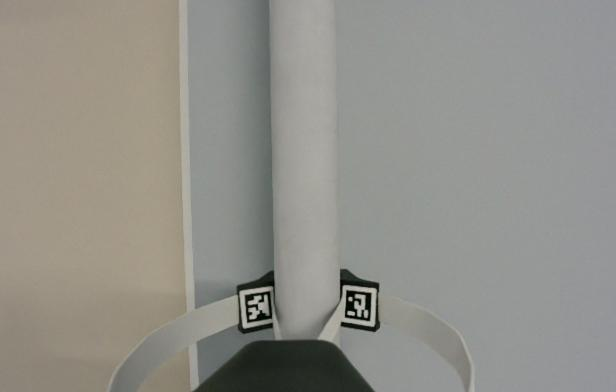

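>>> move:
  blocking: false
  r2: {"base":{"translate_m":-0.284,"strafe_m":-0.185},"joints":{"wrist_yaw_rad":0.262},"speeds":{"wrist_yaw_rad":0.055},"pace":"slow","contact_limits":{"translate_m":0.7,"strafe_m":0.7}}

>>> wait:
  seconds: 4
  cameras: ["r2_wrist_camera","r2_head_camera"]

>>> move:
  blocking: false
  r2: {"base":{"translate_m":-0.211,"strafe_m":-0.271},"joints":{"wrist_yaw_rad":0.436},"speeds":{"wrist_yaw_rad":0.055},"pace":"slow","contact_limits":{"translate_m":0.7,"strafe_m":0.7}}

>>> wait:
  seconds: 4.5
  cameras: ["r2_wrist_camera","r2_head_camera"]

r2: "contact_limits": translate_m and strafe_m are given together and make one move, which takes one limit: state it under one of them only
Scene clock: 404.53 s.
r1.base_odometry: x=+0.380 y=+1.609 heading=+2.969
r1.turned_by_wheels: +0.000
r1.turned_by_imu: +0.000
r1.base_tilt: forward=-1.6 right=+1.3
r1.lidar_m: 0.99 1.00 1.27 2.42 2.55 1.97 1.93 2.08 2.34 2.30 1.15 0.94
r1.base_status: not commanded
r1.joint_positions: lift_m=+0.127 arm_m=+0.000 wrist_yaw_rad=+3.089 wrist_pitch_rad=+0.002 wrist_roll_rad=+0.000 gripper_m=+0.056
r1.joint_status: not commanded
r1.measured_speeds: all 0
r1.motor_effort: lift_m=+20(20) arm_m=-4(4) wheel_0=+2(2) wheel_1=+0(1) wheel_2=+0(0)
r1.servo_current: wrist_yaw_rad=65(72) wrist_pitch_rad=39(52) wrist_roll_rad=52(72) gripper_m=39(46)
r1.hand_pose: x=-0.1125 y=+0.1024 z=+0.3046 quat_wxyz=(+0.026, -0.001, +0.000, +1.000) (m; r1's base frame)
r1.wrist_depth_mm: 136 139 - - - - - / 113 139 - - - - - / 115 139 268 - - - - / 137 162 - - - - - / 1983 - - - - - - / 1160 1182 194 1205 187 1160 1138 / 842 750 715 809 798 778 820
r2.base_odometry: x=-1.408 y=-3.569 heading=-2.111
r2.turned_by_wheels: +0.000
r2.turned_by_imu: +0.000
r2.base_tilt: forward=-0.6 right=+0.1
r2.lidar_m: 0.41 0.68 0.91 1.85 1.99 2.73 2.59 4.01 2.98 2.45 0.84 0.51
r2.base_status: done
r2.joint_positions: lift_m=+0.870 arm_m=+0.010 wrist_yaw_rad=+0.087 wrist_pitch_rad=+0.004 wrist_roll_rad=+0.002 gripper_m=-0.029
r2.joint_status: all done
r2.measured_speeds: all 0
r2.motor_effort: lift_m=+21(21) arm_m=-4(5) wheel_0=-8(13) wheel_1=-9(11) wheel_2=+12(23)
r2.servo_current: wrist_yaw_rad=52(91) wrist_pitch_rad=46(46) wrist_roll_rad=39(59) gripper_m=111(111)
r2.contact_limits: translate_m 0.7
r2.hand_pose: x=+0.4758 y=-0.0621 z=+1.0469 quat_wxyz=(+0.999, +0.001, +0.002, +0.043) (m; r2's base frame)
r2.wrist_depth_mm: 418 410 238 162 242 244 245 / 424 407 241 164 244 245 246 / 427 413 243 165 245 246 248 / 430 413 245 165 247 247 249 / 433 418 245 167 248 249 251 / 439 421 184 167 180 251 251 / 436 427 248 - 252 252 253
pictures: none

not run: a call was refused earlier in this reply.

not run: a call was refused earlier in this reply.

not run: a call was refused earlier in this reply.

>>> move:
  blocking: false
  r2: {"base":{"translate_m":-0.284,"strafe_m":-0.185},"joints":{"wrist_yaw_rad":0.262},"speeds":{"wrist_yaw_rad":0.055},"pace":"slow","contact_limits":{"translate_m":0.7}}

>>> wait:
  seconds: 4.5
  cameras: ["r2_wrist_camera","r2_head_camera"]

>>> move:
  blocking: false
  r2: {"base":{"translate_m":-0.211,"strafe_m":-0.271},"joints":{"wrist_yaw_rad":0.436},"speeds":{"wrist_yaw_rad":0.055},"pace":"slow","contact_limits":{"translate_m":0.7}}

>>> wait:
  seconds: 4.5
  cameras: ["r2_wrist_camera","r2_head_camera"]

Scene clock: 410.20 s.
move: r2 moving
r1.base_odometry: x=+0.380 y=+1.609 heading=+2.969
r1.turned_by_wheels: +0.000
r1.turned_by_imu: +0.000
r1.base_tilt: forward=-1.6 right=+1.2
r1.lidar_m: 0.99 1.00 1.26 2.43 2.57 1.99 1.93 2.08 2.38 2.31 1.13 0.94
r1.base_status: not commanded
r1.joint_positions: lift_m=+0.127 arm_m=+0.000 wrist_yaw_rad=+3.089 wrist_pitch_rad=+0.002 wrist_roll_rad=+0.000 gripper_m=+0.056
r1.joint_status: not commanded
r1.measured_speeds: all 0
r1.motor_effort: lift_m=+20(20) arm_m=-4(4) wheel_0=+2(2) wheel_1=+0(0) wheel_2=+0(0)
r1.servo_current: wrist_yaw_rad=59(59) wrist_pitch_rad=39(52) wrist_roll_rad=39(59) gripper_m=46(46)
r1.hand_pose: x=-0.1125 y=+0.1024 z=+0.3046 quat_wxyz=(+0.026, -0.001, +0.000, +1.000) (m; r1's base frame)
r1.wrist_depth_mm: 137 138 - - - - - / 113 139 - - - - - / 114 139 268 - - - - / 137 162 - - - - - / 1863 - - - - - - / 1182 1205 193 1205 187 1182 1138 / 831 759 715 809 778 768 820
r2.base_odometry: x=-1.408 y=-3.555 heading=-2.110
r2.turned_by_wheels: +0.000
r2.turned_by_imu: +0.001
r2.base_tilt: forward=-0.7 right=+0.0
r2.lidar_m: 0.40 0.66 0.91 1.89 1.98 2.74 2.56 4.05 2.94 2.51 0.80 0.52
r2.base_status: translate_m moving; strafe_m moving
r2.joint_positions: lift_m=+0.870 arm_m=+0.010 wrist_yaw_rad=+0.109 wrist_pitch_rad=+0.004 wrist_roll_rad=+0.002 gripper_m=-0.029
r2.joint_status: wrist_yaw_rad moving
r2.measured_speeds: translate_m=-0.047 strafe_m=-0.029 rotate_rad=-0.003 lift_m=+0.000 arm_m=+0.000 wrist_yaw_rad=+0.054 wrist_pitch_rad=+0.000 wrist_roll_rad=+0.000
r2.motor_effort: lift_m=+21(21) arm_m=-4(4) wheel_0=-3(10) wheel_1=-13(13) wheel_2=+18(21)
r2.servo_current: wrist_yaw_rad=59(85) wrist_pitch_rad=39(46) wrist_roll_rad=46(59) gripper_m=104(111)
r2.contact_limits: translate_m 0.7
r2.hand_pose: x=+0.4771 y=-0.0555 z=+1.0469 quat_wxyz=(+0.999, +0.001, +0.002, +0.055) (m; r2's base frame)
r2.wrist_depth_mm: 439 418 241 162 242 242 243 / 439 424 242 164 243 244 244 / 442 427 244 166 245 244 245 / 445 433 244 165 246 246 247 / 449 433 246 169 248 248 249 / 452 436 183 167 181 249 251 / 459 436 249 - 251 250 251
pictures: none

Scene clock: 414.27 s.
earlier move: r2 done
r1.base_odometry: x=+0.380 y=+1.609 heading=+2.969
r1.turned_by_wheels: +0.000
r1.turned_by_imu: +0.000
r1.base_tilt: forward=-1.6 right=+1.2
r1.lidar_m: 1.10 1.01 1.28 2.41 2.54 1.96 1.94 2.06 2.34 2.29 1.15 0.93
r1.base_status: not commanded
r1.joint_positions: lift_m=+0.127 arm_m=+0.000 wrist_yaw_rad=+3.089 wrist_pitch_rad=+0.002 wrist_roll_rad=+0.000 gripper_m=+0.056
r1.joint_status: not commanded
r1.measured_speeds: all 0
r1.motor_effort: lift_m=+20(20) arm_m=-4(4) wheel_0=+1(2) wheel_1=+0(0) wheel_2=+0(0)
r1.servo_current: wrist_yaw_rad=52(78) wrist_pitch_rad=52(52) wrist_roll_rad=52(72) gripper_m=39(46)
r1.hand_pose: x=-0.1125 y=+0.1024 z=+0.3046 quat_wxyz=(+0.026, -0.001, +0.000, +1.000) (m; r1's base frame)
r1.wrist_depth_mm: 136 138 - - - - - / 113 139 - - - - - / 114 140 267 - - - - / 137 163 - - - - - / 1921 - - - - - - / 1182 1182 193 1205 187 1138 1138 / 842 759 707 788 798 768 820
r2.base_odometry: x=-1.421 y=-3.231 heading=-2.108
r2.turned_by_wheels: +0.002
r2.turned_by_imu: +0.006
r2.base_tilt: forward=-0.6 right=+0.0
r2.lidar_m: 0.42 0.95 1.29 2.07 2.18 3.00 2.27 3.74 2.78 2.67 1.32 0.61
r2.base_status: done
r2.joint_positions: lift_m=+0.870 arm_m=+0.010 wrist_yaw_rad=+0.280 wrist_pitch_rad=+0.004 wrist_roll_rad=+0.002 gripper_m=-0.029
r2.joint_status: all done
r2.measured_speeds: all 0
r2.motor_effort: lift_m=+21(21) arm_m=-4(5) wheel_0=+16(20) wheel_1=-4(14) wheel_2=+19(23)
r2.servo_current: wrist_yaw_rad=98(143) wrist_pitch_rad=46(46) wrist_roll_rad=33(59) gripper_m=104(117)
r2.contact_limits: translate_m 0.7
r2.hand_pose: x=+0.4823 y=-0.0045 z=+1.0469 quat_wxyz=(+0.990, +0.001, +0.002, +0.139) (m; r2's base frame)
r2.wrist_depth_mm: - - 236 170 249 256 262 / - - 236 164 251 258 263 / - - 238 170 252 258 266 / - - 240 170 252 260 266 / - - 241 166 254 262 267 / - 158 183 167 254 264 268 / - - 243 - 258 267 273
wait: 4.07 of 4.5 s (r2 has come to rest)
pictures: r2_head_camera, r2_wrist_camera
Images, in order (width x height): r2_head_camera 420x560, r2_wrist_camera 616x392.

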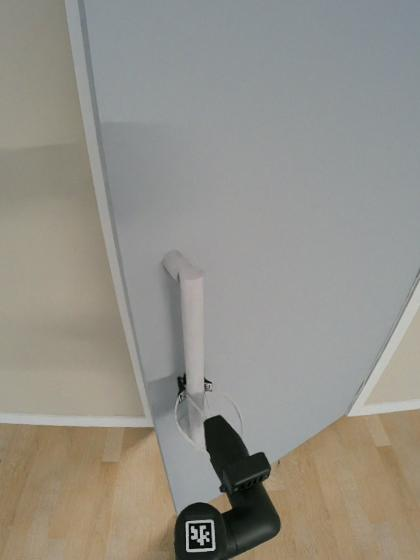

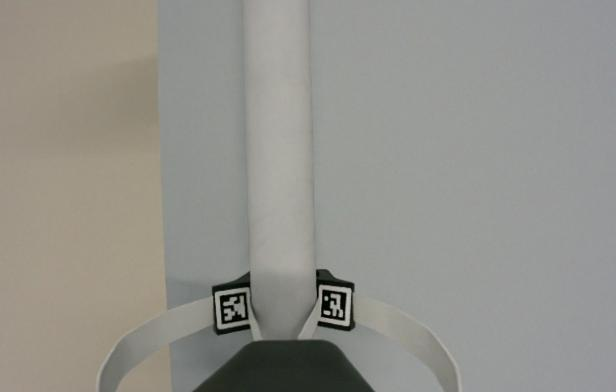

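Scene clock: 414.77 s.
move: r2 moving
r1: as last shown
r1.base_tilt: forward=-1.6 right=+1.3
r1.lidar_m: 1.08 1.01 1.29 2.41 2.54 2.00 1.93 2.08 2.35 2.30 1.14 0.96
r1.motor_effort: lift_m=+20(20) arm_m=-4(4) wheel_0=+2(2) wheel_1=+0(0) wheel_2=+0(0)
r1.servo_current: wrist_yaw_rad=46(65) wrist_pitch_rad=46(52) wrist_roll_rad=33(78) gripper_m=39(46)
r1.wrist_depth_mm: 136 138 - - - - - / 112 139 - - - - - / 114 139 267 - - - - / 137 163 - - - - - / 1983 - - - - - - / 1182 1182 193 1205 187 1138 1138 / 842 750 715 798 788 778 809
r2.base_odometry: x=-1.425 y=-3.219 heading=-2.106
r2.turned_by_wheels: +0.002
r2.turned_by_imu: +0.003
r2.base_tilt: forward=-0.6 right=+0.0
r2.lidar_m: 0.38 0.95 1.36 2.09 2.20 3.05 2.26 3.75 2.75 2.65 1.31 0.61
r2.base_status: translate_m moving; strafe_m moving
r2.joint_positions: lift_m=+0.870 arm_m=+0.010 wrist_yaw_rad=+0.302 wrist_pitch_rad=+0.004 wrist_roll_rad=+0.002 gripper_m=-0.029
r2.joint_status: wrist_yaw_rad moving
r2.measured_speeds: translate_m=-0.029 strafe_m=-0.038 rotate_rad=+0.001 lift_m=+0.000 arm_m=+0.000 wrist_yaw_rad=+0.059 wrist_pitch_rad=+0.000 wrist_roll_rad=+0.000
r2.motor_effort: lift_m=+21(21) arm_m=-4(4) wheel_0=+19(19) wheel_1=-8(10) wheel_2=+22(23)
r2.servo_current: wrist_yaw_rad=98(117) wrist_pitch_rad=46(46) wrist_roll_rad=52(65) gripper_m=104(111)
r2.contact_limits: translate_m 0.7
r2.hand_pose: x=+0.4823 y=+0.0024 z=+1.0469 quat_wxyz=(+0.989, +0.001, +0.002, +0.150) (m; r2's base frame)
r2.wrist_depth_mm: - - 237 163 249 253 258 / - - 238 163 249 256 259 / - - 239 169 251 257 260 / - - 240 168 252 258 264 / - - 243 166 254 259 265 / - - 185 167 254 262 267 / - - 244 - 255 265 268
pictures: none

Scene clock: 419.27 s.
earlier move: r2 moving
r1.base_odometry: x=+0.380 y=+1.609 heading=+2.969
r1.turned_by_wheels: +0.000
r1.turned_by_imu: +0.000
r1.base_tilt: forward=-1.6 right=+1.3
r1.lidar_m: 1.12 1.00 1.28 2.41 2.56 1.99 1.93 2.06 2.36 2.28 1.16 0.93
r1.base_status: not commanded
r1.joint_positions: lift_m=+0.127 arm_m=+0.000 wrist_yaw_rad=+3.089 wrist_pitch_rad=+0.002 wrist_roll_rad=+0.000 gripper_m=+0.056
r1.joint_status: not commanded
r1.measured_speeds: all 0
r1.motor_effort: lift_m=+20(20) arm_m=-4(4) wheel_0=+2(2) wheel_1=+0(1) wheel_2=+0(0)
r1.servo_current: wrist_yaw_rad=39(65) wrist_pitch_rad=46(52) wrist_roll_rad=33(78) gripper_m=33(52)
r1.hand_pose: x=-0.1125 y=+0.1024 z=+0.3046 quat_wxyz=(+0.026, -0.001, +0.000, +1.000) (m; r1's base frame)
r1.wrist_depth_mm: 137 138 - - - - - / 113 139 - - - - - / 114 139 268 - - - - / 137 162 - - - - - / 1921 - - - - - - / 1205 1182 195 1182 187 1160 1118 / 842 759 707 809 788 778 820
r2.base_odometry: x=-1.546 y=-2.911 heading=-2.107
r2.turned_by_wheels: -0.001
r2.turned_by_imu: +0.402
r2.base_tilt: forward=-0.6 right=+0.0
r2.lidar_m: 0.41 0.53 2.35 2.38 3.04 2.22 3.83 2.60 2.38 1.53 0.87 0.53
r2.base_status: translate_m moving; strafe_m moving
r2.joint_positions: lift_m=+0.870 arm_m=+0.010 wrist_yaw_rad=+0.458 wrist_pitch_rad=+0.004 wrist_roll_rad=+0.002 gripper_m=-0.029
r2.joint_status: wrist_yaw_rad off_target (ended at +0.458, target +0.436)
r2.measured_speeds: translate_m=+0.001 strafe_m=-0.001 rotate_rad=+0.000 lift_m=+0.000 arm_m=+0.000 wrist_yaw_rad=+0.000 wrist_pitch_rad=+0.000 wrist_roll_rad=+0.000
r2.motor_effort: lift_m=+20(21) arm_m=-4(4) wheel_0=+15(30) wheel_1=-2(12) wheel_2=+11(28)
r2.servo_current: wrist_yaw_rad=124(182) wrist_pitch_rad=39(52) wrist_roll_rad=52(65) gripper_m=98(111)
r2.contact_limits: translate_m 0.7
r2.hand_pose: x=+0.4783 y=+0.0490 z=+1.0469 quat_wxyz=(+0.974, +0.000, +0.002, +0.227) (m; r2's base frame)
r2.wrist_depth_mm: - - 262 166 221 204 193 / - - 260 163 224 206 194 / - - 264 167 224 208 196 / - - 265 167 226 207 197 / - - 268 167 229 210 198 / - - 183 168 180 211 200 / - - 1921 - 228 205 200
wait: 4.50 s; no rest
pictures: r2_head_camera, r2_wrist_camera
Images, in order (width x height): r2_head_camera 420x560, r2_wrist_camera 616x392.

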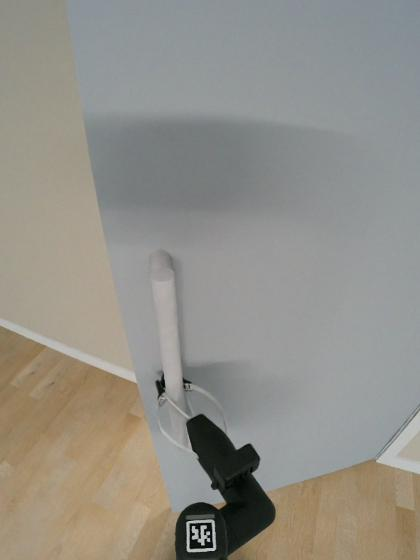

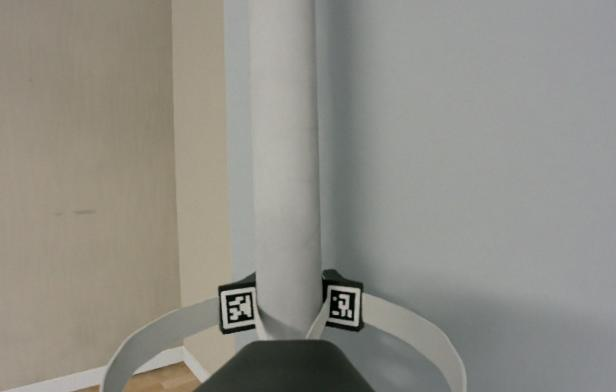

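>>> wait:
  seconds: 1
  cameras: ["r2_head_left_camera","r2_head_right_camera","r1_head_camera","r1_head_left_camera"]

Scene clock: 439.30 s.
earlier move: r2 done
r1.base_odometry: x=+0.380 y=+1.609 heading=+2.969
r1.turned_by_wheels: +0.000
r1.turned_by_imu: +0.000
r1.base_tilt: forward=-1.6 right=+1.3
r1.lidar_m: 1.12 1.01 1.26 2.41 2.54 1.99 1.93 2.09 2.37 2.27 1.16 0.95
r1.base_status: not commanded
r1.joint_positions: lift_m=+0.127 arm_m=+0.000 wrist_yaw_rad=+3.089 wrist_pitch_rad=+0.002 wrist_roll_rad=+0.000 gripper_m=+0.056
r1.joint_status: not commanded
r1.measured_speeds: all 0
r1.motor_effort: lift_m=+20(20) arm_m=-4(4) wheel_0=+2(2) wheel_1=+0(1) wheel_2=+0(0)
r1.servo_current: wrist_yaw_rad=59(65) wrist_pitch_rad=39(52) wrist_roll_rad=59(78) gripper_m=39(52)
r1.hand_pose: x=-0.1125 y=+0.1024 z=+0.3046 quat_wxyz=(+0.026, -0.001, +0.000, +1.000) (m; r1's base frame)
r1.wrist_depth_mm: 136 138 - - - - - / 113 139 - - - - - / 114 140 267 - - - - / 137 163 - - - - - / 1921 - - - - - - / 1182 1229 193 1182 187 1160 1138 / 854 750 723 809 798 778 820
r2.base_odometry: x=-1.546 y=-2.911 heading=-2.107
r2.turned_by_wheels: +0.000
r2.turned_by_imu: +0.001
r2.base_tilt: forward=-0.6 right=+0.0
r2.lidar_m: 0.39 0.53 2.35 2.40 3.07 2.19 3.83 2.58 2.40 1.53 0.88 0.54
r2.base_status: done
r2.joint_positions: lift_m=+0.870 arm_m=+0.010 wrist_yaw_rad=+0.458 wrist_pitch_rad=+0.004 wrist_roll_rad=+0.002 gripper_m=-0.029
r2.joint_status: wrist_yaw_rad off_target (ended at +0.458, target +0.436)
r2.measured_speeds: all 0
r2.on_its_own: wrist_yaw_rad is at rest, and its servo_current (117 mA) is outside its rest range (0 to 104 mA)
r2.motor_effort: lift_m=+20(21) arm_m=-4(4) wheel_0=+10(30) wheel_1=-2(12) wheel_2=+12(28)
r2.servo_current: wrist_yaw_rad=117(182) wrist_pitch_rad=39(52) wrist_roll_rad=52(65) gripper_m=91(111)
r2.contact_limits: translate_m 0.7
r2.hand_pose: x=+0.4783 y=+0.0490 z=+1.0469 quat_wxyz=(+0.974, +0.000, +0.002, +0.227) (m; r2's base frame)
r2.wrist_depth_mm: - - 259 166 221 205 193 / - - 263 163 224 206 194 / - - 262 167 224 208 196 / - - 266 167 227 207 197 / - - 270 167 228 210 198 / - - 183 168 180 211 200 / - - - - 228 205 200
wait: 0.00 of 1 s (r2 has come to rest)
pictures: r1_head_camera, r1_head_left_camera, r2_head_left_camera, r2_head_right_camera
Images, in order (width x height): r1_head_camera 420x560, r1_head_left_camera 420x672, r2_head_left_camera 420x672, r2_head_right_camera 420x672.

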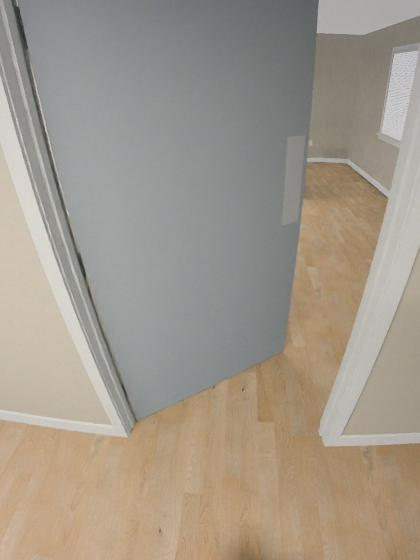

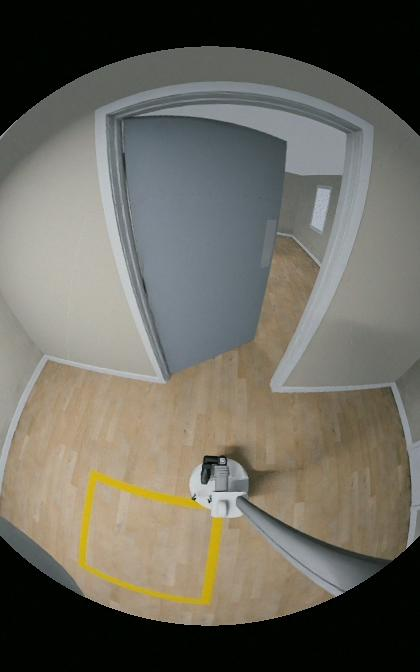

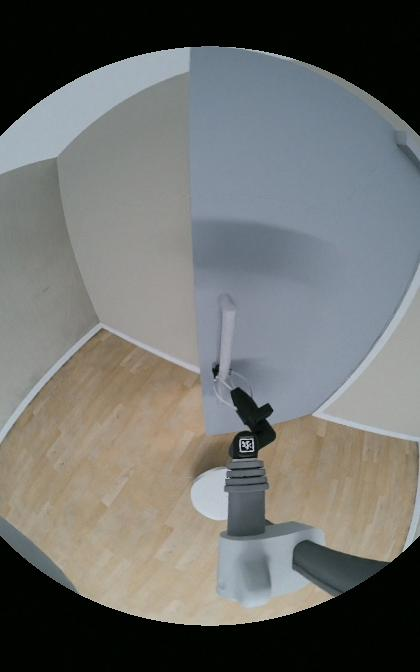

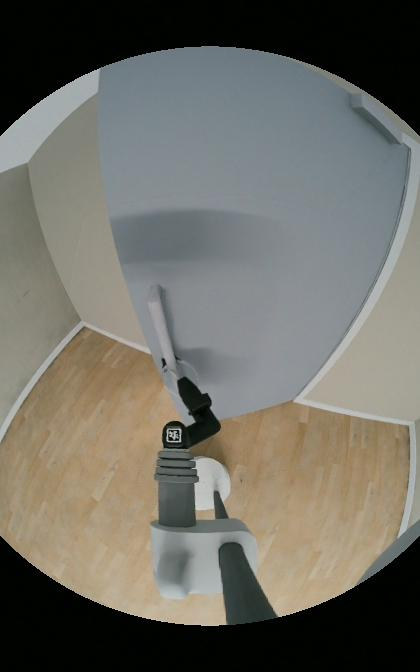

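>>> move:
  blocking: false
  r2: {"base":{"translate_m":-0.28,"strafe_m":-0.08},"joints":{"wrist_yaw_rad":0.46},"pace":"slow","contact_limits":{"translate_m":0.7}}

>>> wait:
  seconds: 5
  cameras: ["r2_wrist_camera","r2_head_camera","r1_head_camera"]

Scene clock: 442.90 s.
move: r2 moving
r1: as last shown
r1.lidar_m: 1.13 1.01 1.31 2.41 2.53 2.00 1.94 2.08 2.35 2.28 1.14 0.95
r1.motor_effort: lift_m=+20(20) arm_m=-4(4) wheel_0=+1(2) wheel_1=+0(0) wheel_2=+0(0)
r1.servo_current: wrist_yaw_rad=52(59) wrist_pitch_rad=39(52) wrist_roll_rad=39(72) gripper_m=39(46)
r1.wrist_depth_mm: 136 139 - - - - - / 113 139 - - - - - / 114 140 268 - - - - / 137 162 - - - - - / 1983 - - - - - - / 1205 1182 193 1205 187 1160 1118 / 854 741 715 809 788 778 820
r2.base_odometry: x=-1.543 y=-2.899 heading=-2.105
r2.turned_by_wheels: +0.001
r2.turned_by_imu: +0.002
r2.base_tilt: forward=-0.6 right=+0.1
r2.lidar_m: 0.41 0.53 2.35 2.40 3.04 2.20 3.82 2.58 2.36 1.53 0.87 0.54
r2.base_status: translate_m moving; strafe_m moving
r2.joint_positions: lift_m=+0.870 arm_m=+0.010 wrist_yaw_rad=+0.469 wrist_pitch_rad=+0.004 wrist_roll_rad=+0.002 gripper_m=-0.029
r2.joint_status: wrist_yaw_rad moving
r2.measured_speeds: translate_m=-0.048 strafe_m=-0.014 rotate_rad=+0.001 lift_m=+0.000 arm_m=+0.000 wrist_yaw_rad=+0.002 wrist_pitch_rad=+0.000 wrist_roll_rad=+0.000
r2.motor_effort: lift_m=+21(21) arm_m=-4(4) wheel_0=+1(10) wheel_1=-8(11) wheel_2=+22(22)
r2.servo_current: wrist_yaw_rad=65(98) wrist_pitch_rad=39(46) wrist_roll_rad=33(59) gripper_m=98(104)
r2.contact_limits: translate_m 0.7
r2.hand_pose: x=+0.4777 y=+0.0524 z=+1.0469 quat_wxyz=(+0.973, +0.000, +0.002, +0.232) (m; r2's base frame)
r2.wrist_depth_mm: - - 262 165 222 205 195 / - - 264 165 224 207 196 / - - 265 166 225 208 197 / - - 267 166 226 209 199 / - - 268 167 228 211 200 / - - 186 169 180 211 200 / - - - - 229 208 200
pictures: none

Scene clock: 446.57 s.
earlier move: r2 done
r1.base_odometry: x=+0.380 y=+1.609 heading=+2.969
r1.turned_by_wheels: +0.000
r1.turned_by_imu: +0.000
r1.base_tilt: forward=-1.6 right=+1.2
r1.lidar_m: 1.22 1.02 1.27 2.41 2.56 1.97 1.93 2.05 2.34 2.30 1.16 0.93
r1.base_status: not commanded
r1.joint_positions: lift_m=+0.127 arm_m=+0.000 wrist_yaw_rad=+3.089 wrist_pitch_rad=+0.002 wrist_roll_rad=+0.000 gripper_m=+0.056
r1.joint_status: not commanded
r1.measured_speeds: all 0
r1.motor_effort: lift_m=+20(20) arm_m=-4(4) wheel_0=+1(2) wheel_1=+0(1) wheel_2=+0(0)
r1.servo_current: wrist_yaw_rad=72(72) wrist_pitch_rad=39(52) wrist_roll_rad=59(72) gripper_m=46(46)
r1.hand_pose: x=-0.1125 y=+0.1024 z=+0.3046 quat_wxyz=(+0.026, -0.001, +0.000, +1.000) (m; r1's base frame)
r1.wrist_depth_mm: 136 138 - - - - - / 113 139 - - - - - / 114 139 267 - - - - / 137 163 - - - - - / 1921 - - - - - - / 1182 1182 193 1205 187 1160 1138 / 854 750 715 809 788 778 809
r2.base_odometry: x=-1.473 y=-2.630 heading=-2.108
r2.turned_by_wheels: -0.002
r2.turned_by_imu: +0.000
r2.base_tilt: forward=-0.6 right=+0.0
r2.lidar_m: 0.41 1.52 2.54 2.58 3.29 1.98 3.60 2.38 2.19 1.89 1.26 0.62
r2.base_status: done
r2.joint_positions: lift_m=+0.870 arm_m=+0.010 wrist_yaw_rad=+0.457 wrist_pitch_rad=+0.004 wrist_roll_rad=+0.001 gripper_m=-0.029
r2.joint_status: all done
r2.measured_speeds: all 0
r2.motor_effort: lift_m=+20(21) arm_m=-4(5) wheel_0=-11(13) wheel_1=-10(11) wheel_2=+10(23)
r2.servo_current: wrist_yaw_rad=59(98) wrist_pitch_rad=46(52) wrist_roll_rad=59(65) gripper_m=98(104)
r2.contact_limits: translate_m 0.7
r2.hand_pose: x=+0.4783 y=+0.0488 z=+1.0469 quat_wxyz=(+0.974, +0.000, +0.002, +0.226) (m; r2's base frame)
r2.wrist_depth_mm: - - 240 161 238 239 239 / - - 241 163 240 239 240 / - - 242 163 242 242 242 / - - 245 164 244 244 244 / - - 245 166 245 245 245 / - - 247 167 180 246 246 / - - 248 - 248 248 248
wait: 3.67 of 5 s (r2 has come to rest)
pictures: r1_head_camera, r2_head_camera, r2_wrist_camera
Images, in order (width x height): r1_head_camera 420x560, r2_head_camera 420x560, r2_wrist_camera 616x392.

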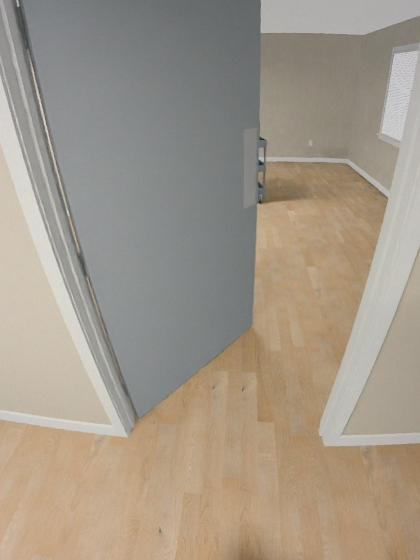

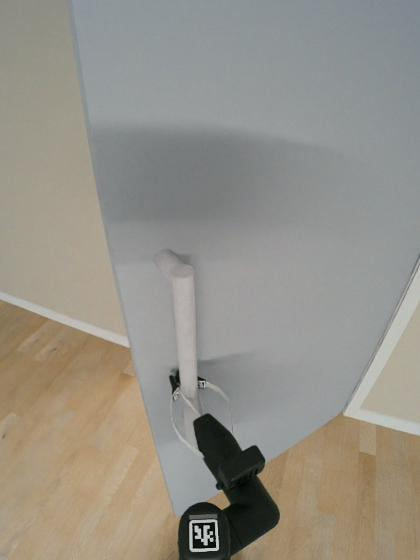

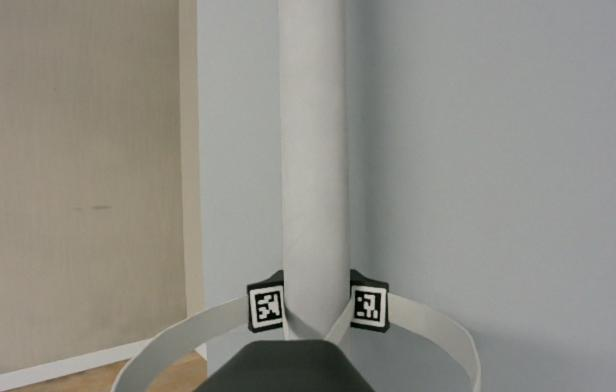

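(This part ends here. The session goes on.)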